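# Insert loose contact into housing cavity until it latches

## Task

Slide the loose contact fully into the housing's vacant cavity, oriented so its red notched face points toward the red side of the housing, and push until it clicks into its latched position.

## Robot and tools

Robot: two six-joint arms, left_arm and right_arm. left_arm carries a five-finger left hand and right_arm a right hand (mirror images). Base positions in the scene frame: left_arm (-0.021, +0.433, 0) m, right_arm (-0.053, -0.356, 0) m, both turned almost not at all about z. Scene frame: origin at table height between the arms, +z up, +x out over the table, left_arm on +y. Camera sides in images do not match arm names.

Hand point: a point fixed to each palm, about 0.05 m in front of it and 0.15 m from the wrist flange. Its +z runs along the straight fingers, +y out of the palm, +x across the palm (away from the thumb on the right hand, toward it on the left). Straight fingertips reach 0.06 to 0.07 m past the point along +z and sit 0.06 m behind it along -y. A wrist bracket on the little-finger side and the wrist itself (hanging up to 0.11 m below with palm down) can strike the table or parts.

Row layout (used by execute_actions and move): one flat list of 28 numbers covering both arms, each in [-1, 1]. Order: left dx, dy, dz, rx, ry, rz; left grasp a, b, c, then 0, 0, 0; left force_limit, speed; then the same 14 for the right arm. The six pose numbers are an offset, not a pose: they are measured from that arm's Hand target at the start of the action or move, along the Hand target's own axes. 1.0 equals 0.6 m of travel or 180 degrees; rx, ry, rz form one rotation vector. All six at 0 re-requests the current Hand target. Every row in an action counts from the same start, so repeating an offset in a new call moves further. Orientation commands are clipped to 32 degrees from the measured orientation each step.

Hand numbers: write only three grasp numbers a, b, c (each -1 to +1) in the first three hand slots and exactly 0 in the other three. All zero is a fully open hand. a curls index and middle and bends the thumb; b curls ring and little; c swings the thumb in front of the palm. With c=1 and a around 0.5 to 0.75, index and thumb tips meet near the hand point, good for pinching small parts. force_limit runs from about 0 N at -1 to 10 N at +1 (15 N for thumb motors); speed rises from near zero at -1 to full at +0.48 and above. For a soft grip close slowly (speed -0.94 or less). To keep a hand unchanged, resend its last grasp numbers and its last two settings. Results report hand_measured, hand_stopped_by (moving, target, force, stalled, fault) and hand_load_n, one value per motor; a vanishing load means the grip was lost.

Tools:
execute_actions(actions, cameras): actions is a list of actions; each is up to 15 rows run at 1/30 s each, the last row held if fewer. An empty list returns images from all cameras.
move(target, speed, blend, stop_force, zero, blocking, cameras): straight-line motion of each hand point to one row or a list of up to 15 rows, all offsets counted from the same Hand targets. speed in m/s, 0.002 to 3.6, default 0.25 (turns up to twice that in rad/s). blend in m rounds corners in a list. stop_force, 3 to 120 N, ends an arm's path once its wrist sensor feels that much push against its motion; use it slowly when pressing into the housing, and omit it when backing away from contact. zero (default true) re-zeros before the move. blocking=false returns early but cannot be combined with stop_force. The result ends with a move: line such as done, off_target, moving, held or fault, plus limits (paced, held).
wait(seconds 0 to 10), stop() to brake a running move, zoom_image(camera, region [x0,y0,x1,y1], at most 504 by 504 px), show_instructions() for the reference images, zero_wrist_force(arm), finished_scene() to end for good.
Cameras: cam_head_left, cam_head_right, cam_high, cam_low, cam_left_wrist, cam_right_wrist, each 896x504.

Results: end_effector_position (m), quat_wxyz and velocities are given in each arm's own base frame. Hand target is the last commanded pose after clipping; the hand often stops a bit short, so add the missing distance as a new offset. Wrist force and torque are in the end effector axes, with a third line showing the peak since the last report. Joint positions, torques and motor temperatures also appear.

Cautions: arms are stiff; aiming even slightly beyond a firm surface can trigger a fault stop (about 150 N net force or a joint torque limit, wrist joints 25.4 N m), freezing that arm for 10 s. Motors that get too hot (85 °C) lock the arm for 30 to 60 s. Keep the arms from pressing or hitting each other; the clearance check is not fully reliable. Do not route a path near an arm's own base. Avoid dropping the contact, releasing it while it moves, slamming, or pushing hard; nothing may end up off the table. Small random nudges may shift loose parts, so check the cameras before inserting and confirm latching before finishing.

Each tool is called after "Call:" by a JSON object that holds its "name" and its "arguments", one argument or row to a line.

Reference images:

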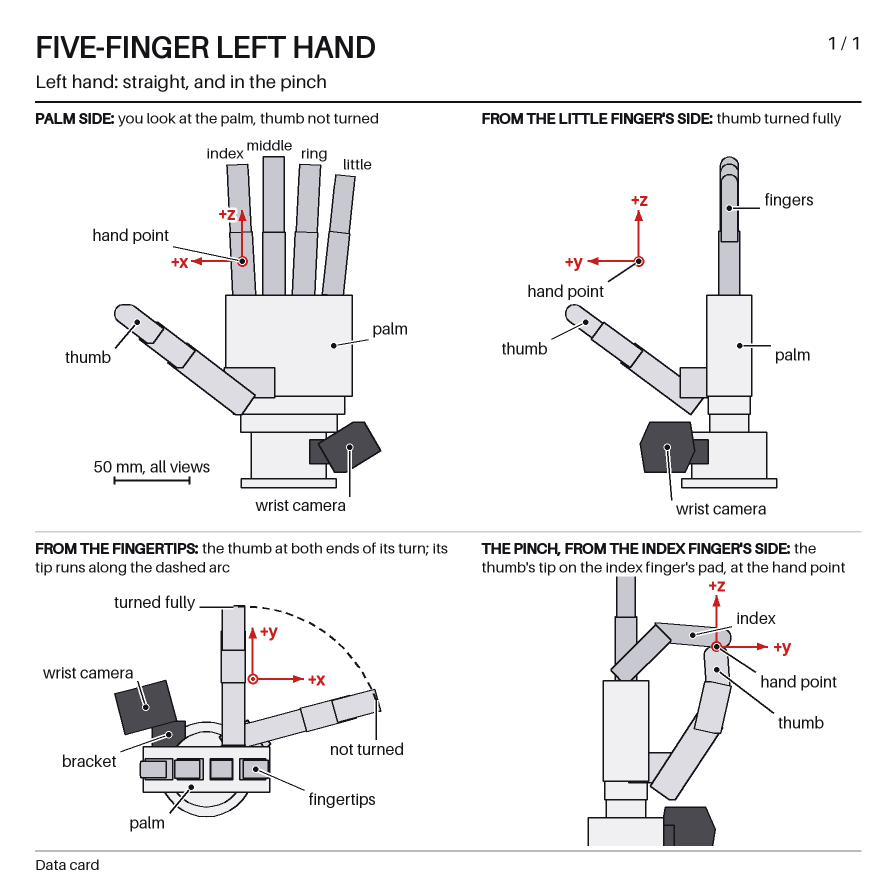

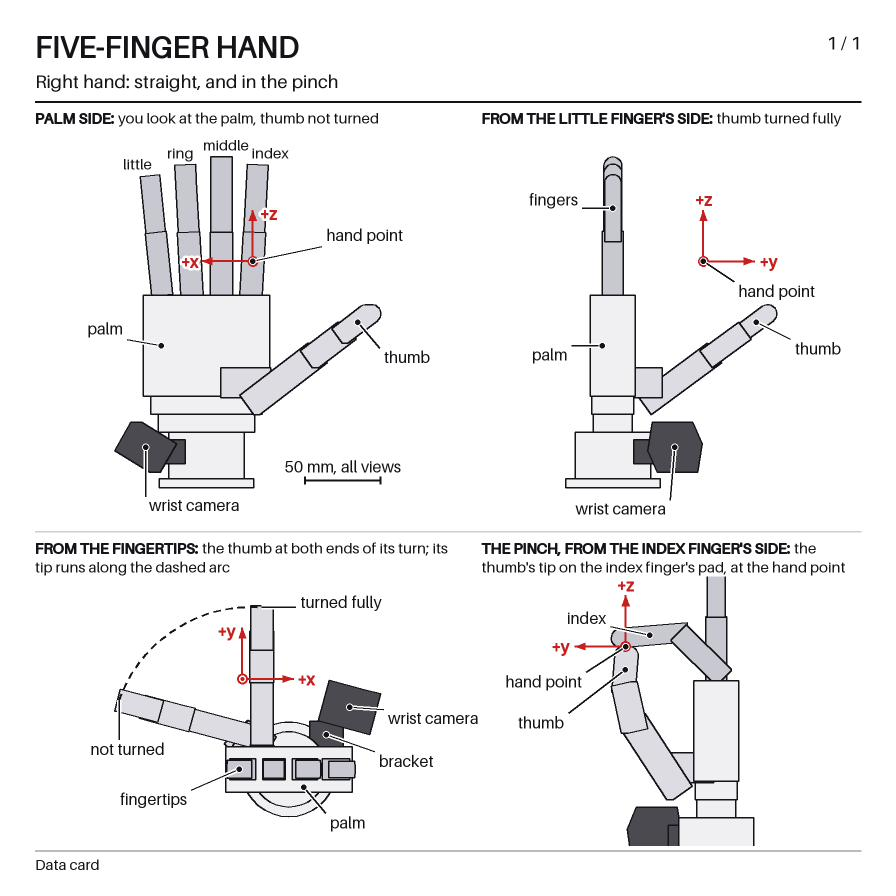

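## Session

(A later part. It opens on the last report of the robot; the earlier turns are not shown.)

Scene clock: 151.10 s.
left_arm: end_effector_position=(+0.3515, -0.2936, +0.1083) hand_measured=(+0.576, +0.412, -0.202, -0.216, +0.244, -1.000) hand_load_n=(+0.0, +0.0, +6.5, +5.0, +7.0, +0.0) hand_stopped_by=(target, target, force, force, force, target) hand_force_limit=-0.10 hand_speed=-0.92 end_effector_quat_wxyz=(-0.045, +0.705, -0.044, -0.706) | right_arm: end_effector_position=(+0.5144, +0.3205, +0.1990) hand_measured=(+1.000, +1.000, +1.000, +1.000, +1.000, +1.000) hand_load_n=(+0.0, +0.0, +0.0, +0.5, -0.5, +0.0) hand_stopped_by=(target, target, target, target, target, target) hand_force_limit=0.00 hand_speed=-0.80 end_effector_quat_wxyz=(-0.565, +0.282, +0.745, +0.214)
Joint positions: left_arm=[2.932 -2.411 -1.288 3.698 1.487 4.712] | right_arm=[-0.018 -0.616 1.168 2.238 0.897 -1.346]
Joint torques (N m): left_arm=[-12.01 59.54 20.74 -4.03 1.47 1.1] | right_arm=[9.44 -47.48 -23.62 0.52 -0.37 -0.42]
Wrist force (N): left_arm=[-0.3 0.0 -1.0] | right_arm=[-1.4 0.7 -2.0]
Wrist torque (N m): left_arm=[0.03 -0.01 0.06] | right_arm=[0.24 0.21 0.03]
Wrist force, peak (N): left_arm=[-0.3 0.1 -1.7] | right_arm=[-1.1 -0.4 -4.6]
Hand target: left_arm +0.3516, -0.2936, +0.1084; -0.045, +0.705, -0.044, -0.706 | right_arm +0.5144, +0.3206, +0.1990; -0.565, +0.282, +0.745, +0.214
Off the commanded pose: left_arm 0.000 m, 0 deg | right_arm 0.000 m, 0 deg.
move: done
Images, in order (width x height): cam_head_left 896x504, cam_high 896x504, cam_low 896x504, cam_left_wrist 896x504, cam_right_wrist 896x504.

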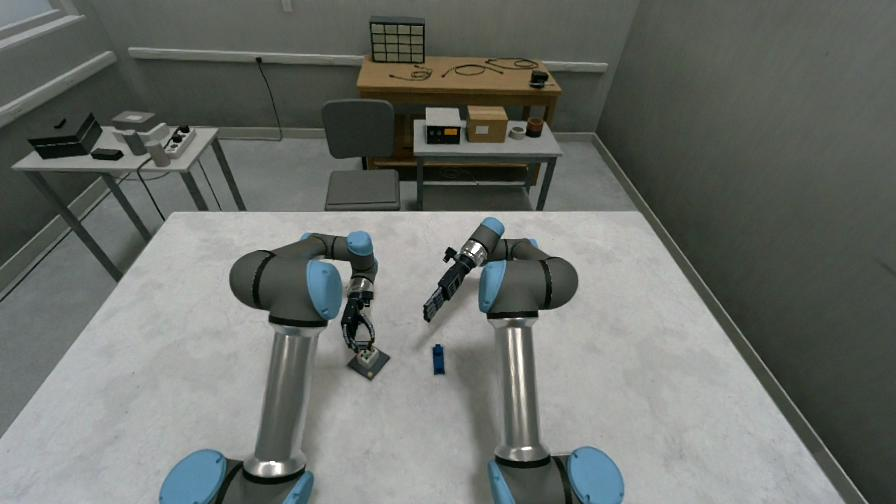

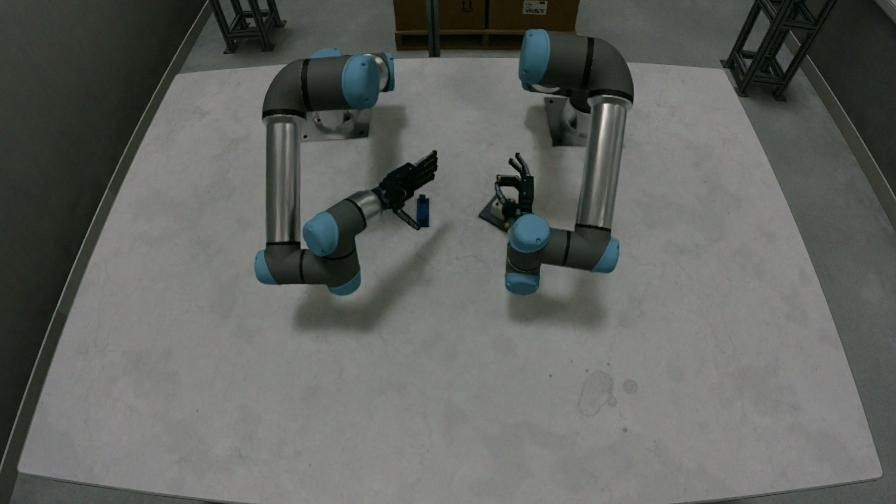

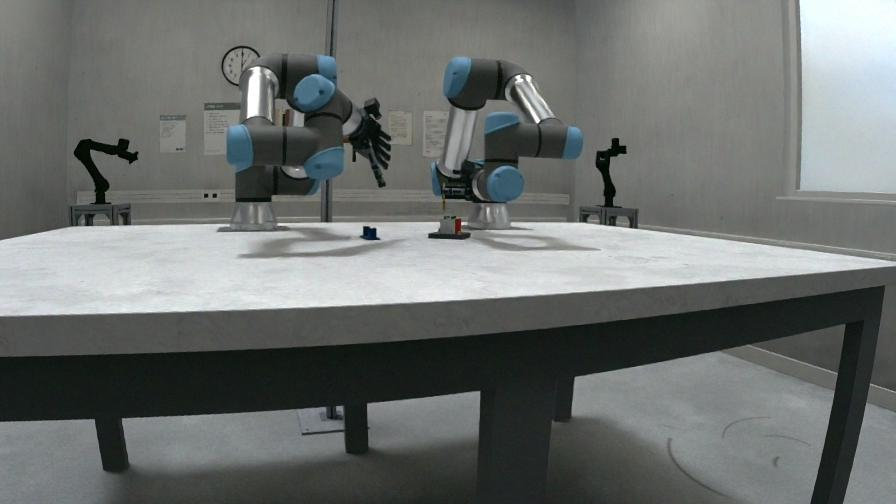

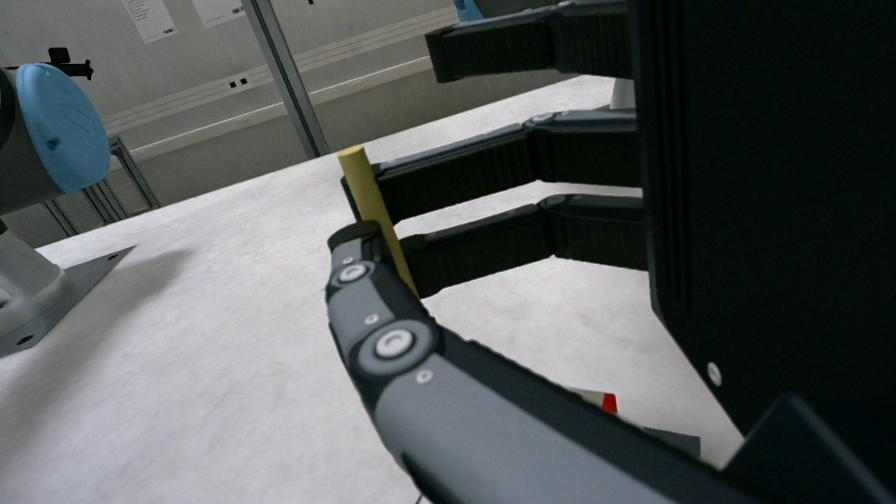

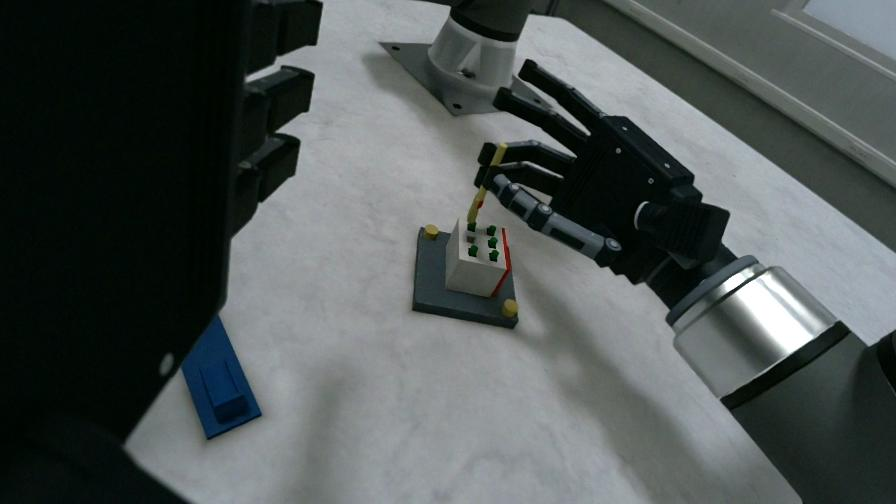

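Call:
{"name": "zoom_image", "arguments": {
  "camera": "cam_right_wrist",
  "region": [400, 130, 560, 330]
}}

Call:
{"name": "zoom_image", "arguments": {
  "camera": "cam_right_wrist",
  "region": [430, 140, 530, 280]
}}

Call:
{"name": "zoom_image", "arguments": {
  "camera": "cam_low",
  "region": [410, 170, 500, 250]
}}

Call:
{"name": "zoom_image", "arguments": {
  "camera": "cam_head_left",
  "region": [330, 310, 410, 390]
}}

Call:
{"name": "zoom_image", "arguments": {
  "camera": "cam_high",
  "region": [470, 150, 550, 240]
}}

Scaled by 2.520.

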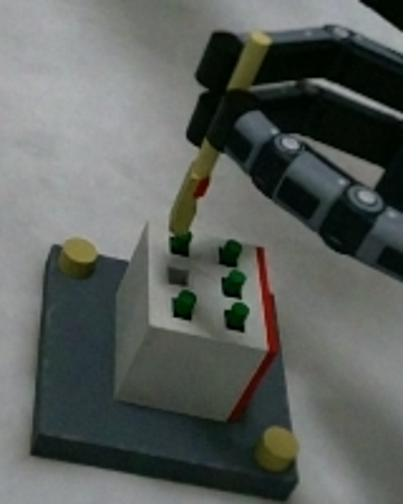

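Scaled by 3.600.

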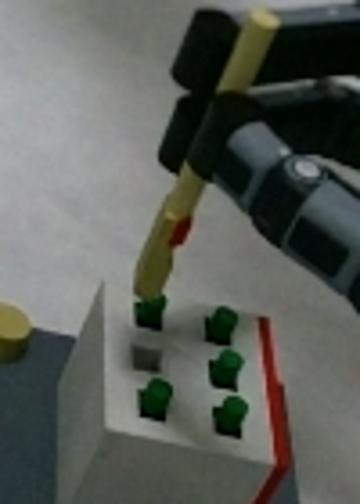

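Scaled by 5.600.

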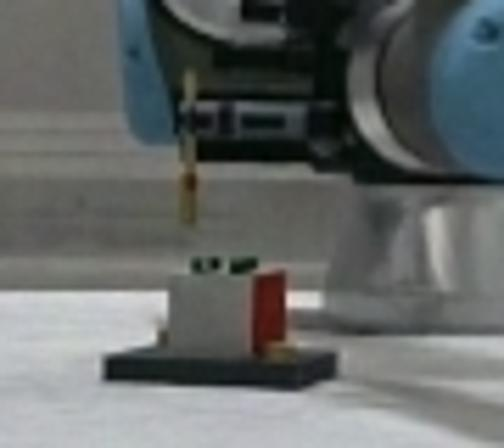

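Scaled by 6.300.

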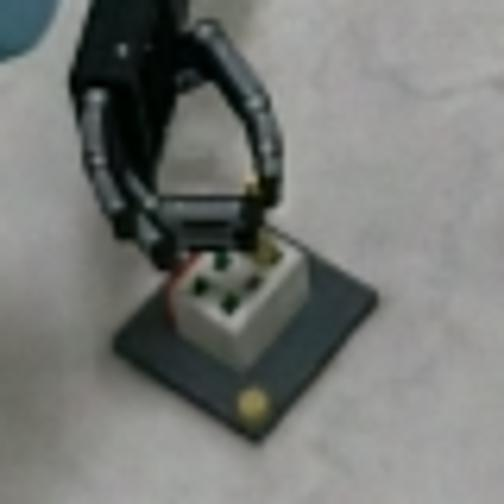

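Scaled by 5.600.

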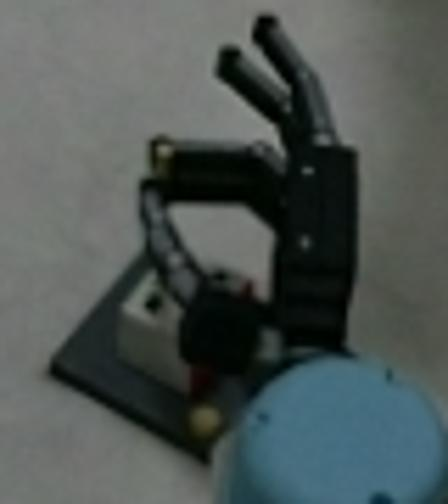

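Call:
{"name": "move", "arguments": {
  "target": [0.01,-0.01375,0.0016,0,0,0, 0.75,0.25,1,0,0,0, -0.1,-0.92, 0,0,0,0,0,0, 0,0,0,0,0,0, 0,-0.8],
  "speed": 0.05,
  "cameras": ["cam_right_wrist","cam_head_left","cam_head_right","cam_low"]
}}

Call:
{"name": "zoom_image", "arguments": {
  "camera": "cam_right_wrist",
  "region": [440, 130, 540, 270]
}}

Call:
{"name": "zoom_image", "arguments": {
  "camera": "cam_low",
  "region": [420, 180, 480, 245]
}}

Call:
{"name": "zoom_image", "arguments": {
  "camera": "cam_head_left",
  "region": [340, 325, 400, 385]
}}

Call:
{"name": "zoom_image", "arguments": {
  "camera": "cam_head_right",
  "region": [335, 325, 395, 385]
}}

Scene clock: 157.40 s.
left_arm: end_effector_position=(+0.3517, -0.2851, +0.1023) hand_measured=(+0.576, +0.412, -0.202, -0.216, +0.244, -1.000) hand_load_n=(+0.0, +0.0, +6.0, +5.0, +7.0, +0.0) hand_stopped_by=(target, target, force, force, force, target) hand_force_limit=-0.10 hand_speed=-0.92 end_effector_quat_wxyz=(-0.045, +0.705, -0.044, -0.706) | right_arm: end_effector_position=(+0.5144, +0.3206, +0.1990) hand_measured=(+1.000, +1.000, +1.000, +1.000, +1.000, +1.000) hand_load_n=(+0.0, +0.0, +0.0, +0.0, +0.0, +0.0) hand_stopped_by=(target, target, target, target, target, target) hand_force_limit=0.00 hand_speed=-0.80 end_effector_quat_wxyz=(-0.565, +0.282, +0.745, +0.214)
Joint positions: left_arm=[2.945 -2.412 -1.304 3.715 1.5 4.712] | right_arm=[-0.018 -0.616 1.167 2.238 0.897 -1.346]
Joint torques (N m): left_arm=[-7.22 45.72 21.47 -2.63 -0.64 -0.45] | right_arm=[13.98 -46.08 -24.26 3.9 -1.86 1.52]
Wrist force (N): left_arm=[-0.5 0.2 -1.3] | right_arm=[-1.3 0.8 -2.3]
Wrist torque (N m): left_arm=[0.07 0.02 0.05] | right_arm=[0.27 0.19 0.05]
Wrist force, peak (N): left_arm=[-0.3 0.0 -1.6] | right_arm=[-1.7 0.6 -2.2]
Hand target: left_arm +0.3517, -0.2853, +0.1024; -0.045, +0.705, -0.044, -0.706 | right_arm +0.5144, +0.3206, +0.1990; -0.565, +0.282, +0.745, +0.214
Off the commanded pose: left_arm 0.000 m, 0 deg | right_arm 0.000 m, 0 deg.
move: done
Images, in order (width x height): cam_head_left 896x504, cam_head_right 896x504, cam_low 896x504, cam_right_wrist 896x504.

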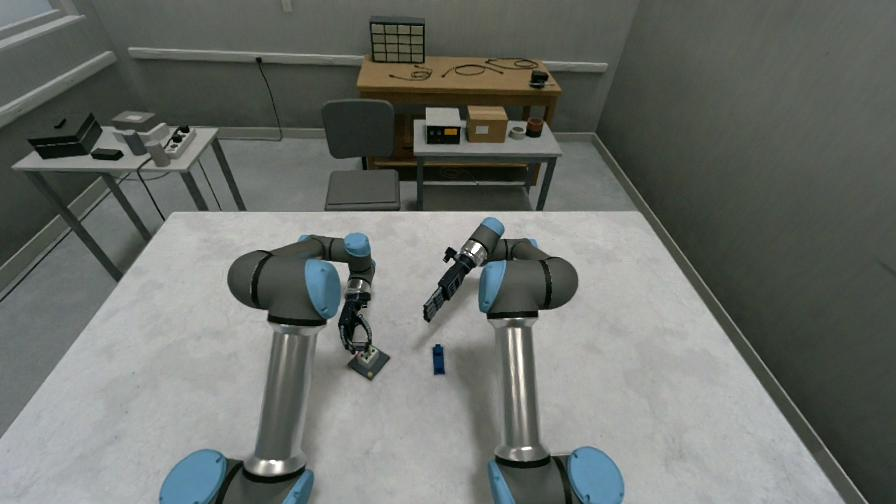

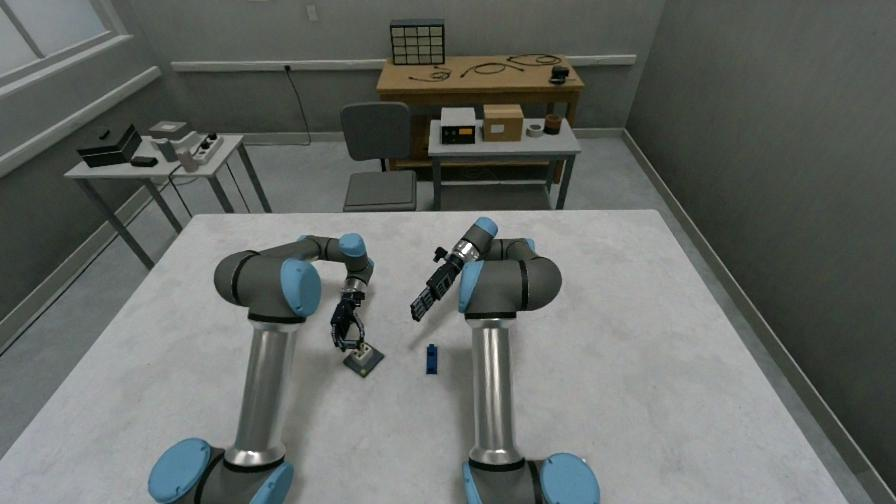

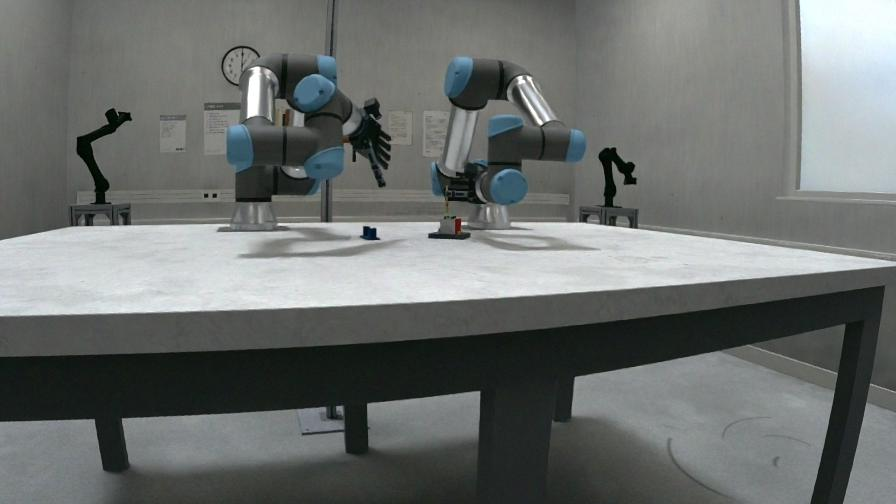

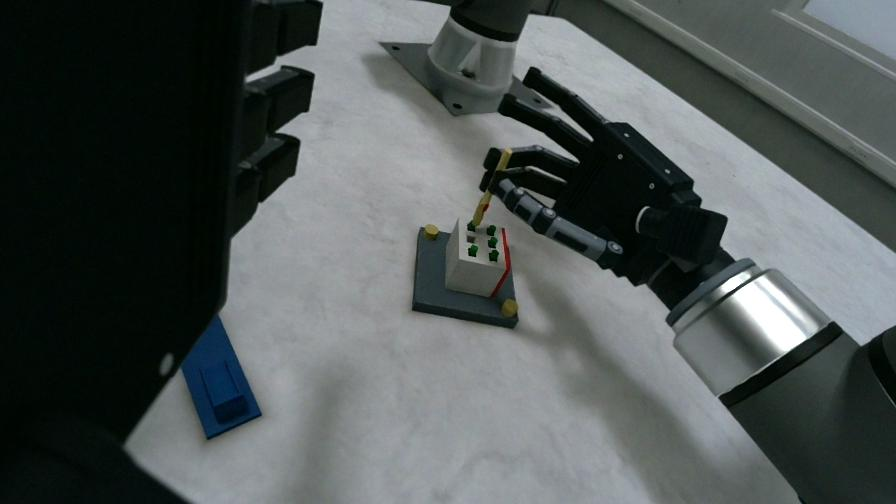

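Scaled by 3.600.

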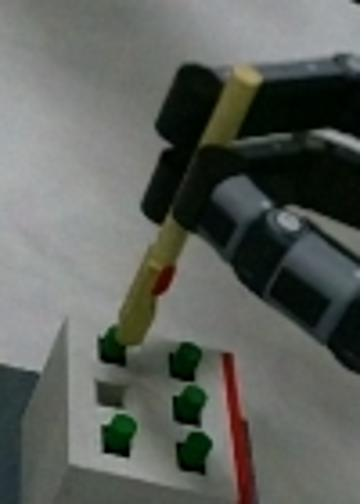

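Scaled by 7.754.

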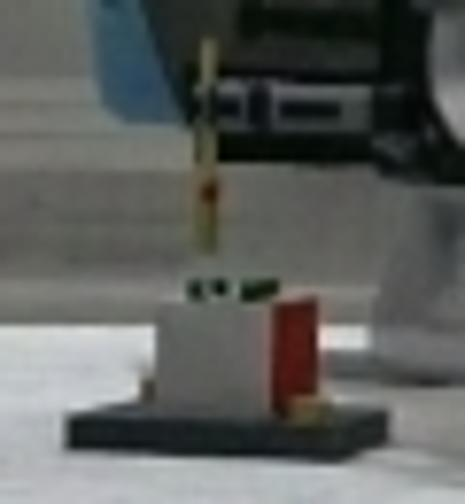

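Scaled by 8.400.

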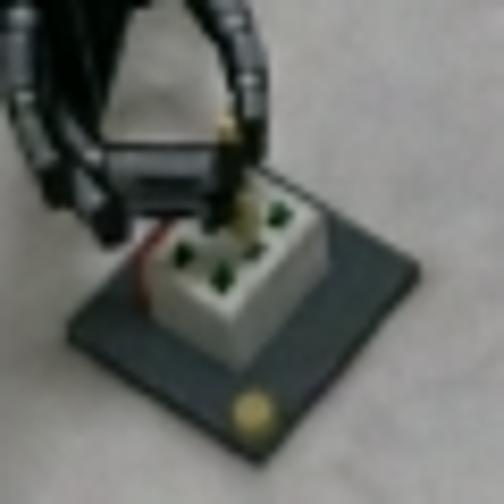

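Scaled by 8.400.

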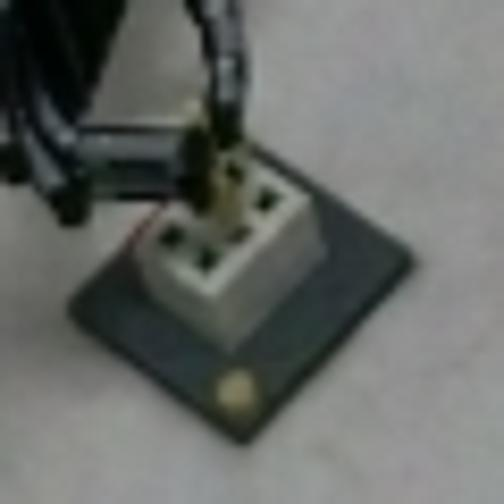

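Call:
{"name": "move", "arguments": {
  "target": [0,0,0,0,0,0, 0.75,0.25,1,0,0,0, -0.1,-0.92, 0.0353,-0.1213,0.1327,-0.2247,0,0.0628, 0,0,0,0,0,0, 0,-0.8],
  "speed": 0.25,
  "cameras": ["cam_right_wrist"]
}}

Call:
{"name": "zoom_image", "arguments": {
  "camera": "cam_right_wrist",
  "region": [400, 120, 540, 280]
}}

Scene clock: 164.87 s.
left_arm: end_effector_position=(+0.3517, -0.2853, +0.1024) hand_measured=(+0.576, +0.412, -0.202, -0.216, +0.244, -1.000) hand_load_n=(+0.0, +0.0, +6.0, +5.0, +7.0, +0.0) hand_stopped_by=(target, target, force, force, force, target) hand_force_limit=-0.10 hand_speed=-0.92 end_effector_quat_wxyz=(-0.045, +0.705, -0.044, -0.706) | right_arm: end_effector_position=(+0.4045, +0.3206, +0.1979) hand_measured=(+1.000, +1.000, +1.000, +1.000, +1.000, +1.000) hand_load_n=(+0.0, +0.0, +0.5, +0.0, +0.0, +0.0) hand_stopped_by=(target, target, target, target, target, target) hand_force_limit=0.00 hand_speed=-0.80 end_effector_quat_wxyz=(-0.451, +0.530, +0.595, +0.402)
Joint positions: left_arm=[2.945 -2.412 -1.304 3.715 1.5 4.712] | right_arm=[-0.139 -1.098 2.02 1.38 0.37 -0.767]
Joint torques (N m): left_arm=[-12.35 52.78 25.14 -4.16 -2.52 -1.32] | right_arm=[12.93 -32.71 -3.33 0.06 -2.71 1.36]
Wrist force (N): left_arm=[-0.3 0.2 -1.1] | right_arm=[-1.2 0.3 -1.9]
Wrist torque (N m): left_arm=[0.07 -0.01 0.06] | right_arm=[0.19 0.17 0.03]
Wrist force, peak (N): left_arm=[-0.4 0.0 -1.4] | right_arm=[-1.6 1.1 -2.7]
Hand target: left_arm +0.3517, -0.2853, +0.1024; -0.045, +0.705, -0.044, -0.706 | right_arm +0.4045, +0.3206, +0.1978; -0.451, +0.530, +0.595, +0.402
Off the commanded pose: left_arm 0.000 m, 0 deg | right_arm 0.000 m, 0 deg.
move: done
Images, in order (width x height): cam_right_wrist 896x504.

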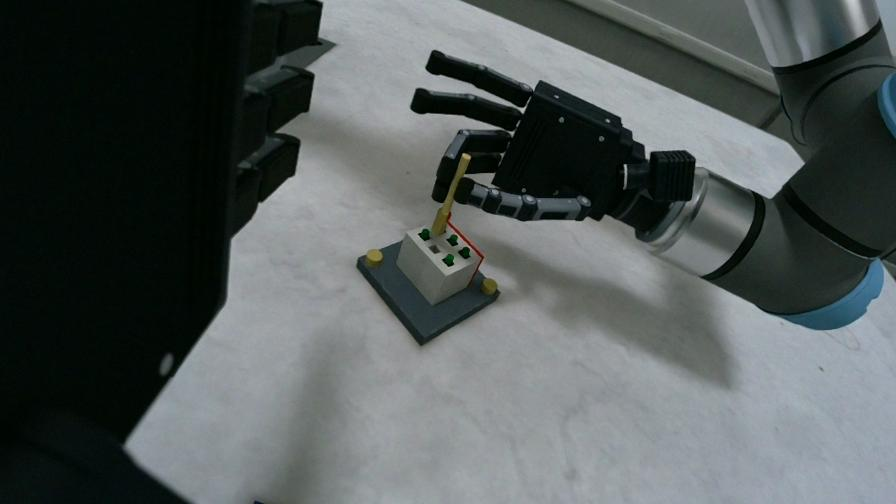

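Scaled by 3.150.

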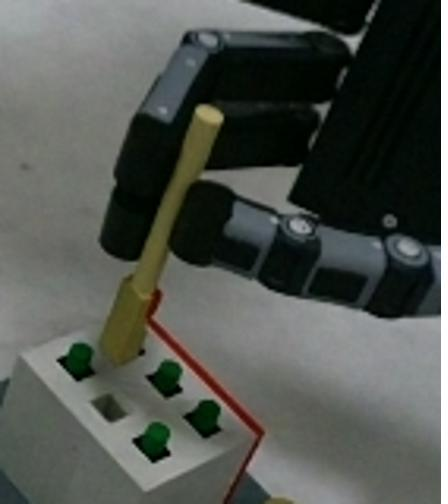

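Call:
{"name": "move", "arguments": {
  "target": [0.0158,0.00425,-0.00535,0,0,0, 0.75,0.25,1,0,0,0, -0.1,-0.92, 0,0,0,0,0,0, 0,0,0,0,0,0, 0,-0.8],
  "speed": 0.04,
  "cameras": ["cam_right_wrist","cam_head_left","cam_head_right","cam_low"]
}}

Call:
{"name": "zoom_image", "arguments": {
  "camera": "cam_right_wrist",
  "region": [400, 170, 500, 290]
}}

Call:
{"name": "zoom_image", "arguments": {
  "camera": "cam_head_left",
  "region": [340, 325, 400, 385]
}}

Call:
{"name": "zoom_image", "arguments": {
  "camera": "cam_head_right",
  "region": [335, 325, 395, 385]
}}

Call:
{"name": "zoom_image", "arguments": {
  "camera": "cam_low",
  "region": [420, 180, 480, 245]
}}

Scene clock: 170.37 s.
left_arm: end_effector_position=(+0.3546, -0.2883, +0.0928) hand_measured=(+0.576, +0.412, -0.202, -0.216, +0.244, -1.000) hand_load_n=(+0.0, +0.0, +6.0, +5.0, +7.0, +0.0) hand_stopped_by=(target, target, force, force, force, target) hand_force_limit=-0.10 hand_speed=-0.92 end_effector_quat_wxyz=(-0.045, +0.705, -0.044, -0.706) | right_arm: end_effector_position=(+0.4045, +0.3206, +0.1979) hand_measured=(+1.000, +1.000, +1.000, +1.000, +1.000, +1.000) hand_load_n=(+0.0, +0.0, +0.0, +0.0, +0.0, +0.0) hand_stopped_by=(target, target, target, target, target, target) hand_force_limit=0.00 hand_speed=-0.80 end_effector_quat_wxyz=(-0.451, +0.530, +0.595, +0.403)
Joint positions: left_arm=[2.941 -2.433 -1.292 3.724 1.496 4.712] | right_arm=[-0.139 -1.098 2.021 1.379 0.37 -0.767]
Joint torques (N m): left_arm=[-6.14 60.93 9.82 -2 -1.6 -1.13] | right_arm=[8.76 -32.31 -2.77 4.1 -2 -1.34]
Wrist force (N): left_arm=[-0.3 0.0 -0.9] | right_arm=[-1.2 0.3 -2.2]
Wrist torque (N m): left_arm=[0.03 0.00 0.06] | right_arm=[0.20 0.18 -0.02]
Wrist force, peak (N): left_arm=[-0.4 0.1 -1.4] | right_arm=[-1.4 0.7 -2.4]
Hand target: left_arm +0.3545, -0.2883, +0.0929; -0.045, +0.705, -0.044, -0.706 | right_arm +0.4045, +0.3206, +0.1978; -0.451, +0.530, +0.595, +0.402
Off the commanded pose: left_arm 0.000 m, 0 deg | right_arm 0.000 m, 0 deg.
move: done
Images, in order (width x height): cam_head_left 896x504, cam_head_right 896x504, cam_low 896x504, cam_right_wrist 896x504.

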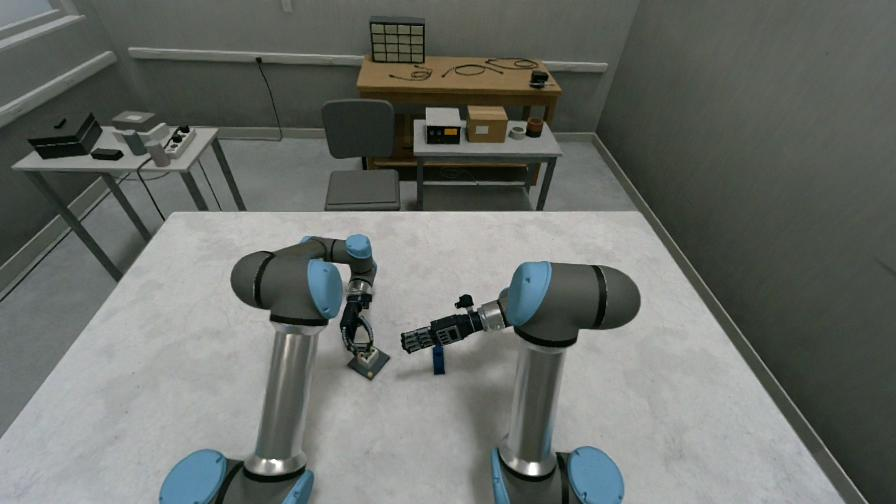

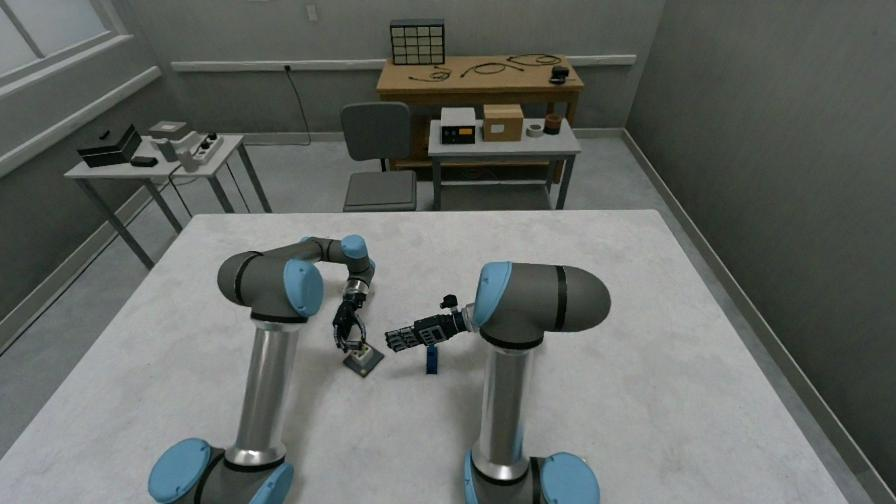

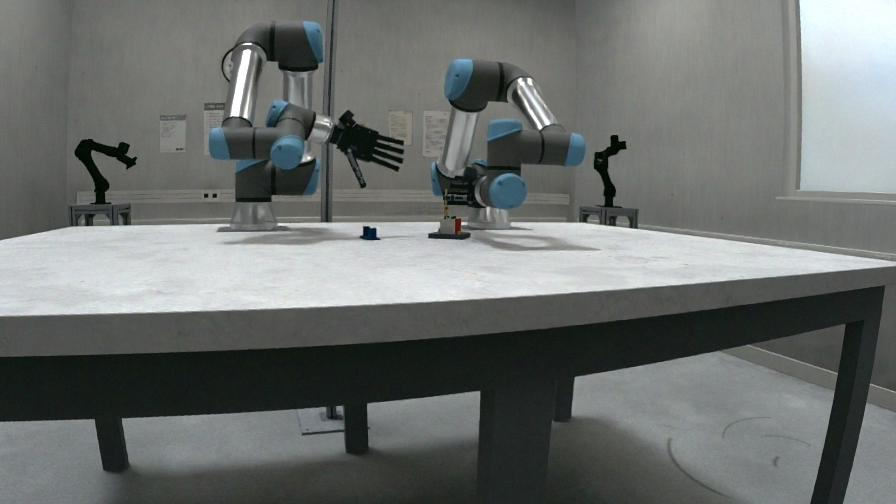

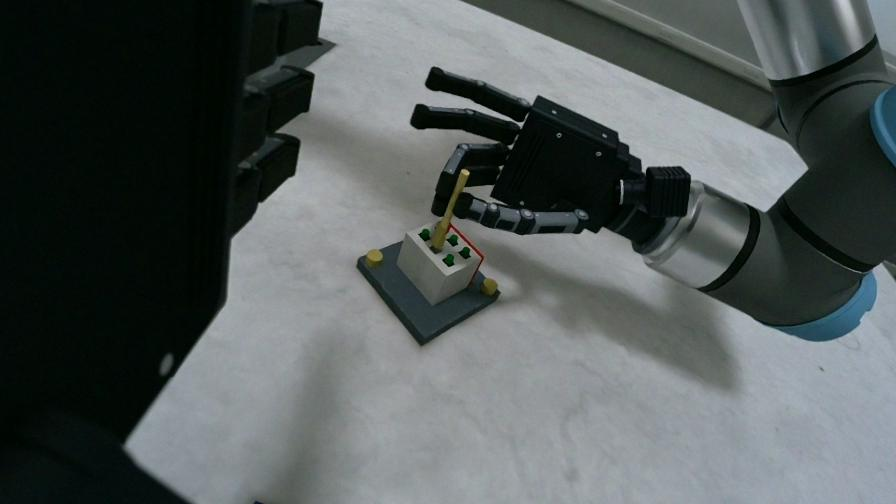

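Scaled by 4.200.

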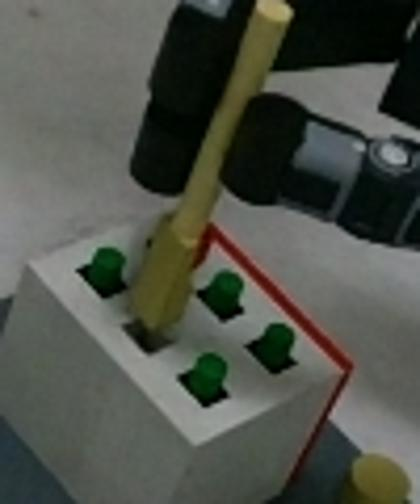

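Scaled by 8.400.

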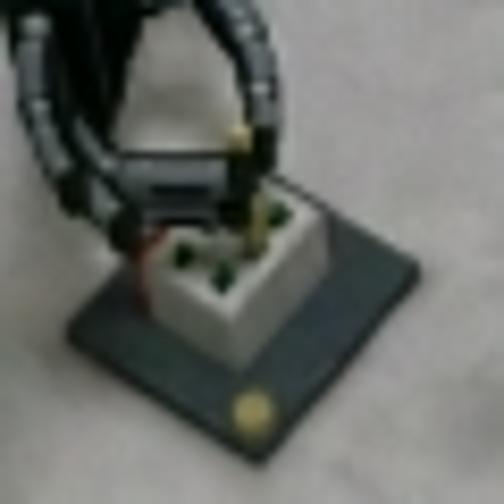

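Scaled by 8.400.

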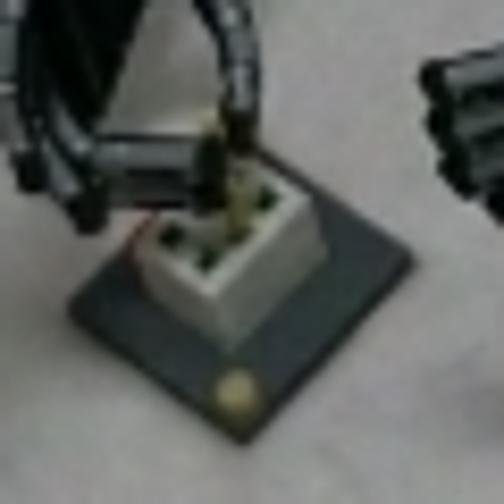

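Scaled by 7.754.

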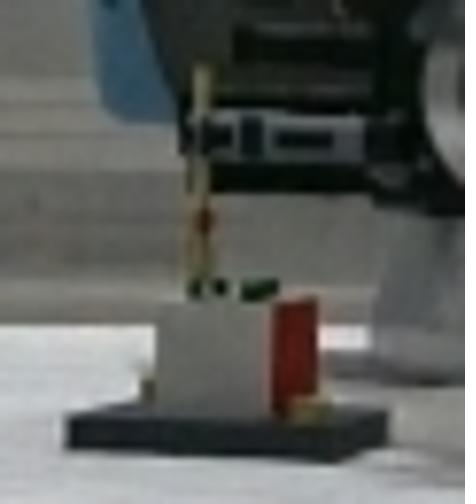

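Call:
{"name": "zoom_image", "arguments": {
  "camera": "cam_low",
  "region": [435, 185, 467, 240]
}}

Call:
{"name": "zoom_image", "arguments": {
  "camera": "cam_right_wrist",
  "region": [410, 200, 470, 270]
}}

Scaled by 9.164.

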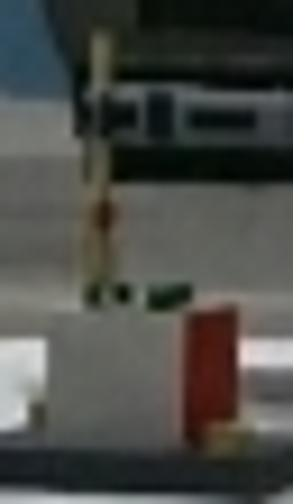

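Scaled by 7.200.

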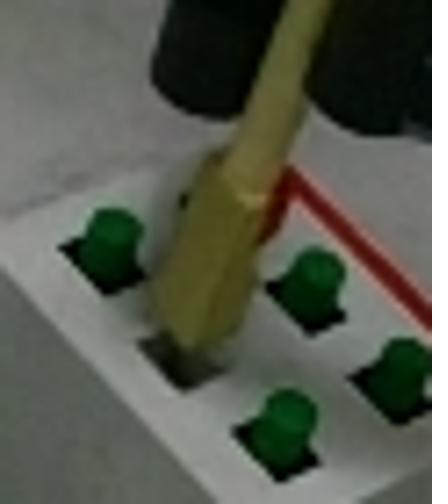

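Call:
{"name": "move", "arguments": {
  "target": [0.02,-0.0015,0.0002,0,0,0, 0.75,0.25,1,0,0,0, -0.1,-0.92, 0,0,0,0,0,0, 0,0,0,0,0,0, 0,-0.8],
  "speed": 0.012,
  "stop_force": 4,
  "cameras": ["cam_right_wrist","cam_low"]
}}

Call:
{"name": "zoom_image", "arguments": {
  "camera": "cam_right_wrist",
  "region": [400, 170, 500, 290]
}}

Call:
{"name": "zoom_image", "arguments": {
  "camera": "cam_low",
  "region": [435, 185, 467, 240]
}}

Scene clock: 178.17 s.
left_arm: end_effector_position=(+0.3545, -0.2873, +0.0809) hand_measured=(+0.576, +0.412, -0.202, -0.216, +0.244, -1.000) hand_load_n=(+0.0, +0.0, +7.0, +5.0, +5.5, +0.0) hand_stopped_by=(target, target, force, force, force, target) hand_force_limit=-0.10 hand_speed=-0.92 end_effector_quat_wxyz=(-0.045, +0.705, -0.044, -0.706) | right_arm: end_effector_position=(+0.4045, +0.3206, +0.1978) hand_measured=(+1.000, +1.000, +1.000, +1.000, +1.000, +1.000) hand_load_n=(+0.0, +0.0, +0.0, +0.0, +0.0, +0.0) hand_stopped_by=(target, target, target, target, target, target) hand_force_limit=0.00 hand_speed=-0.80 end_effector_quat_wxyz=(-0.451, +0.530, +0.595, +0.402)
Joint positions: left_arm=[2.943 -2.448 -1.298 3.745 1.498 4.712] | right_arm=[-0.139 -1.098 2.021 1.379 0.37 -0.767]
Joint torques (N m): left_arm=[8.5 59.97 19.69 -3.88 1.52 0.15] | right_arm=[-10.13 -24.52 -3.57 4.2 -0.07 -1.34]
Wrist force (N): left_arm=[-0.3 -0.6 -1.6] | right_arm=[-1.2 0.6 -2.2]
Wrist torque (N m): left_arm=[0.04 0.00 0.04] | right_arm=[0.25 0.18 -0.02]
Wrist force, peak (N): left_arm=[-2.5 -1.1 -1.7] | right_arm=[-1.4 0.6 -2.4]
Hand target: left_arm +0.3545, -0.2873, +0.0809; -0.045, +0.705, -0.044, -0.706 | right_arm +0.4045, +0.3206, +0.1978; -0.451, +0.530, +0.595, +0.402
Off the commanded pose: left_arm 0.000 m, 0 deg | right_arm 0.000 m, 0 deg.
move: done
Images, in order (width x height): cam_low 896x504, cam_right_wrist 896x504.

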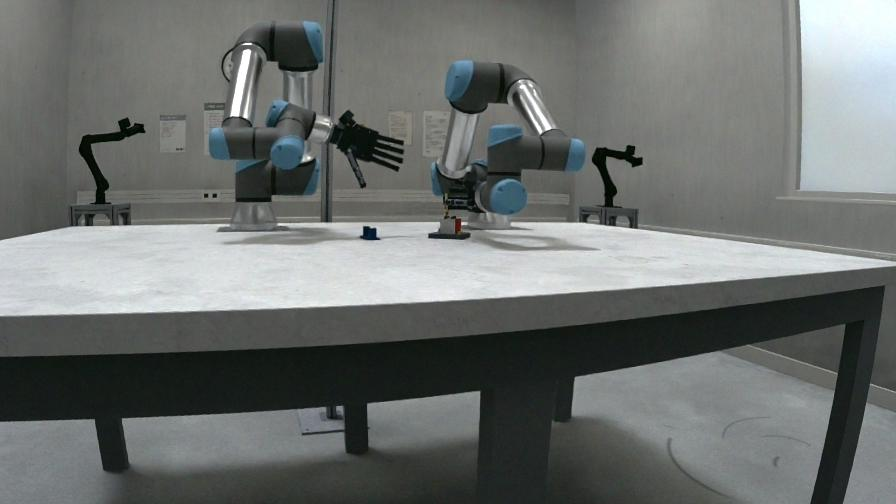

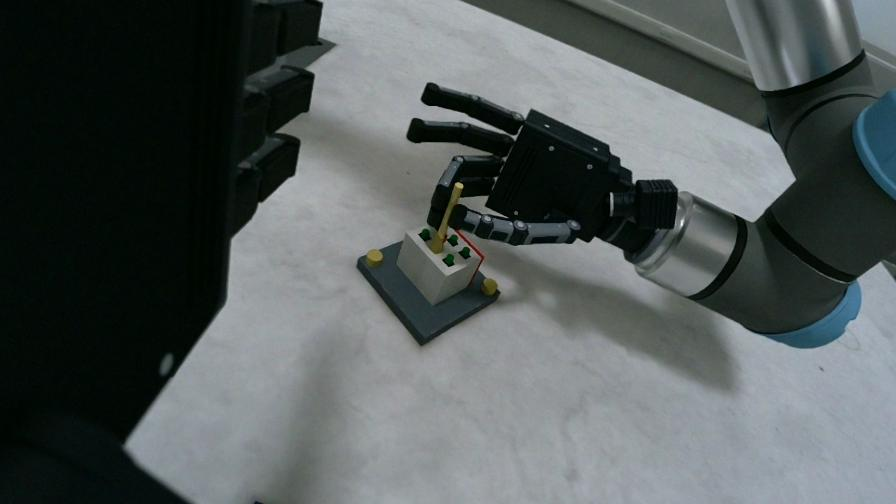

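Scaled by 4.200.

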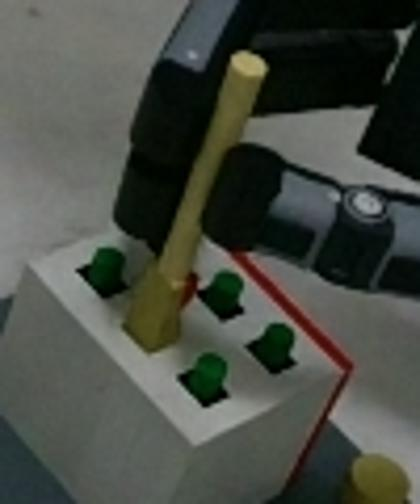

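Scaled by 9.164.

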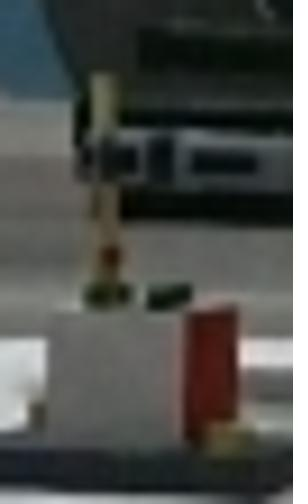

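Call:
{"name": "move", "arguments": {
  "target": [0.0167,0,0,0,0,0, 0.75,0.25,1,0,0,0, -0.1,-0.92, 0,0,0,0,0,0, 0,0,0,0,0,0, 0,-0.8],
  "speed": 0.012,
  "stop_force": 5,
  "cameras": ["cam_right_wrist","cam_low"]
}}

Call:
{"name": "zoom_image", "arguments": {
  "camera": "cam_right_wrist",
  "region": [400, 170, 500, 290]
}}

Call:
{"name": "zoom_image", "arguments": {
  "camera": "cam_low",
  "region": [435, 185, 467, 240]
}}

Scene clock: 181.00 s.
left_arm: end_effector_position=(+0.3545, -0.2873, +0.0709) hand_measured=(+0.576, +0.412, -0.202, -0.216, +0.244, -1.000) hand_load_n=(+0.0, +0.0, +4.5, +4.5, +5.0, -1.0) hand_stopped_by=(target, target, force, force, force, target) hand_force_limit=-0.10 hand_speed=-0.92 end_effector_quat_wxyz=(-0.045, +0.705, -0.044, -0.706) | right_arm: end_effector_position=(+0.4045, +0.3206, +0.1978) hand_measured=(+1.000, +1.000, +1.000, +1.000, +1.000, +1.000) hand_load_n=(+0.0, +0.0, +0.0, +0.0, +0.0, +0.0) hand_stopped_by=(target, target, target, target, target, target) hand_force_limit=0.00 hand_speed=-0.80 end_effector_quat_wxyz=(-0.451, +0.530, +0.595, +0.402)
Joint positions: left_arm=[2.943 -2.462 -1.301 3.762 1.498 4.712] | right_arm=[-0.139 -1.098 2.021 1.379 0.37 -0.767]
Joint torques (N m): left_arm=[-3.08 60.11 14.64 -3.52 -1.1 0.63] | right_arm=[-11.13 -25.61 -4.19 4.19 -0.24 -1.54]
Wrist force (N): left_arm=[-2.0 -1.0 -1.8] | right_arm=[-1.3 0.7 -2.2]
Wrist torque (N m): left_arm=[0.06 -0.02 0.06] | right_arm=[0.27 0.19 -0.01]
Wrist force, peak (N): left_arm=[-3.9 -1.3 -1.9] | right_arm=[-1.5 0.8 -2.3]
Hand target: left_arm +0.3545, -0.2873, +0.0709; -0.045, +0.705, -0.044, -0.706 | right_arm +0.4045, +0.3206, +0.1978; -0.451, +0.530, +0.595, +0.402
Off the commanded pose: left_arm 0.000 m, 0 deg | right_arm 0.000 m, 0 deg.
move: done
Images, in order (width x height): cam_low 896x504, cam_right_wrist 896x504.

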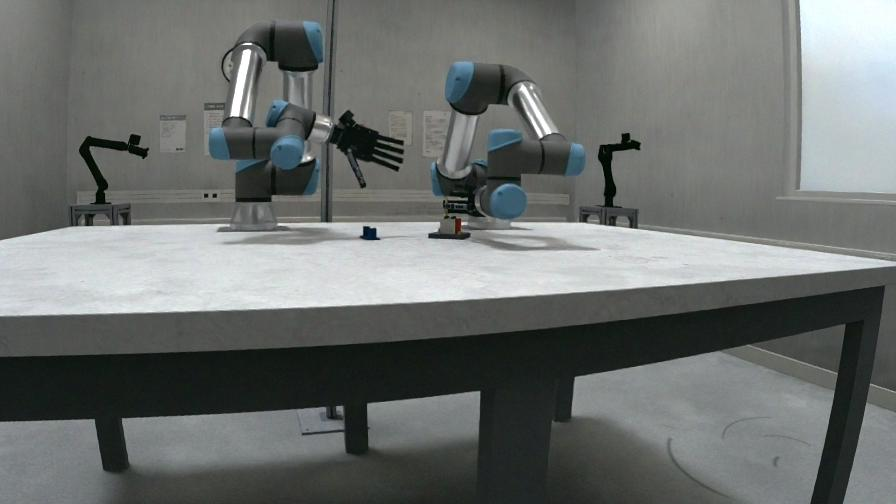

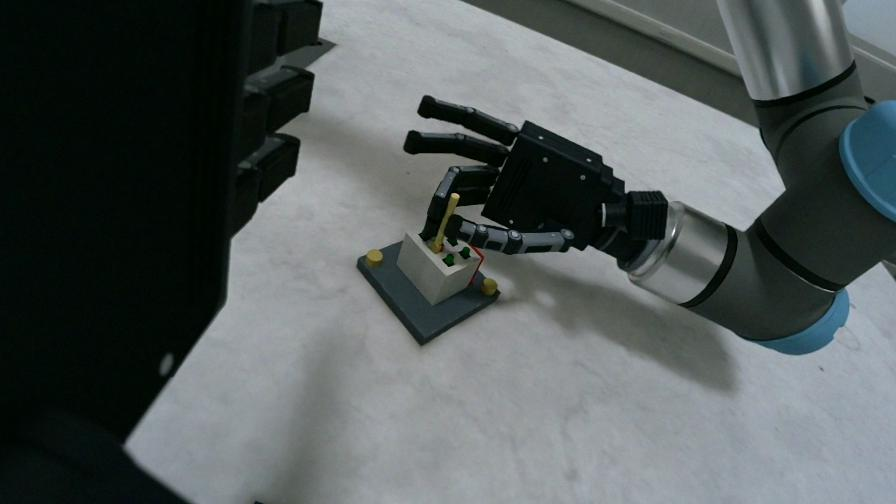

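Scaled by 4.200.

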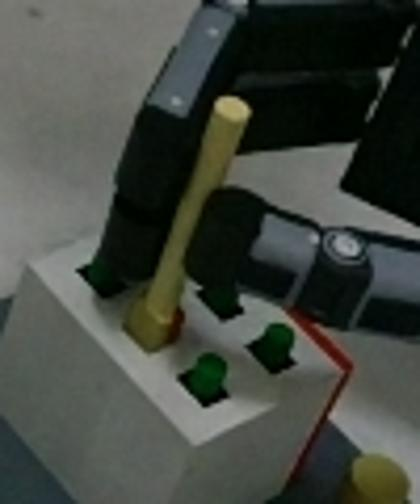

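Scaled by 9.164.

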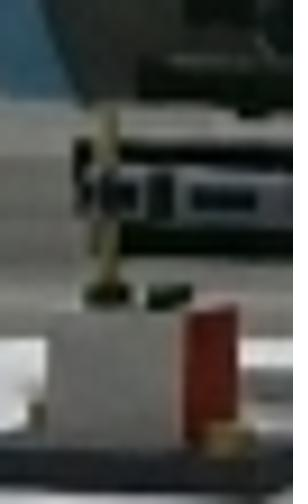

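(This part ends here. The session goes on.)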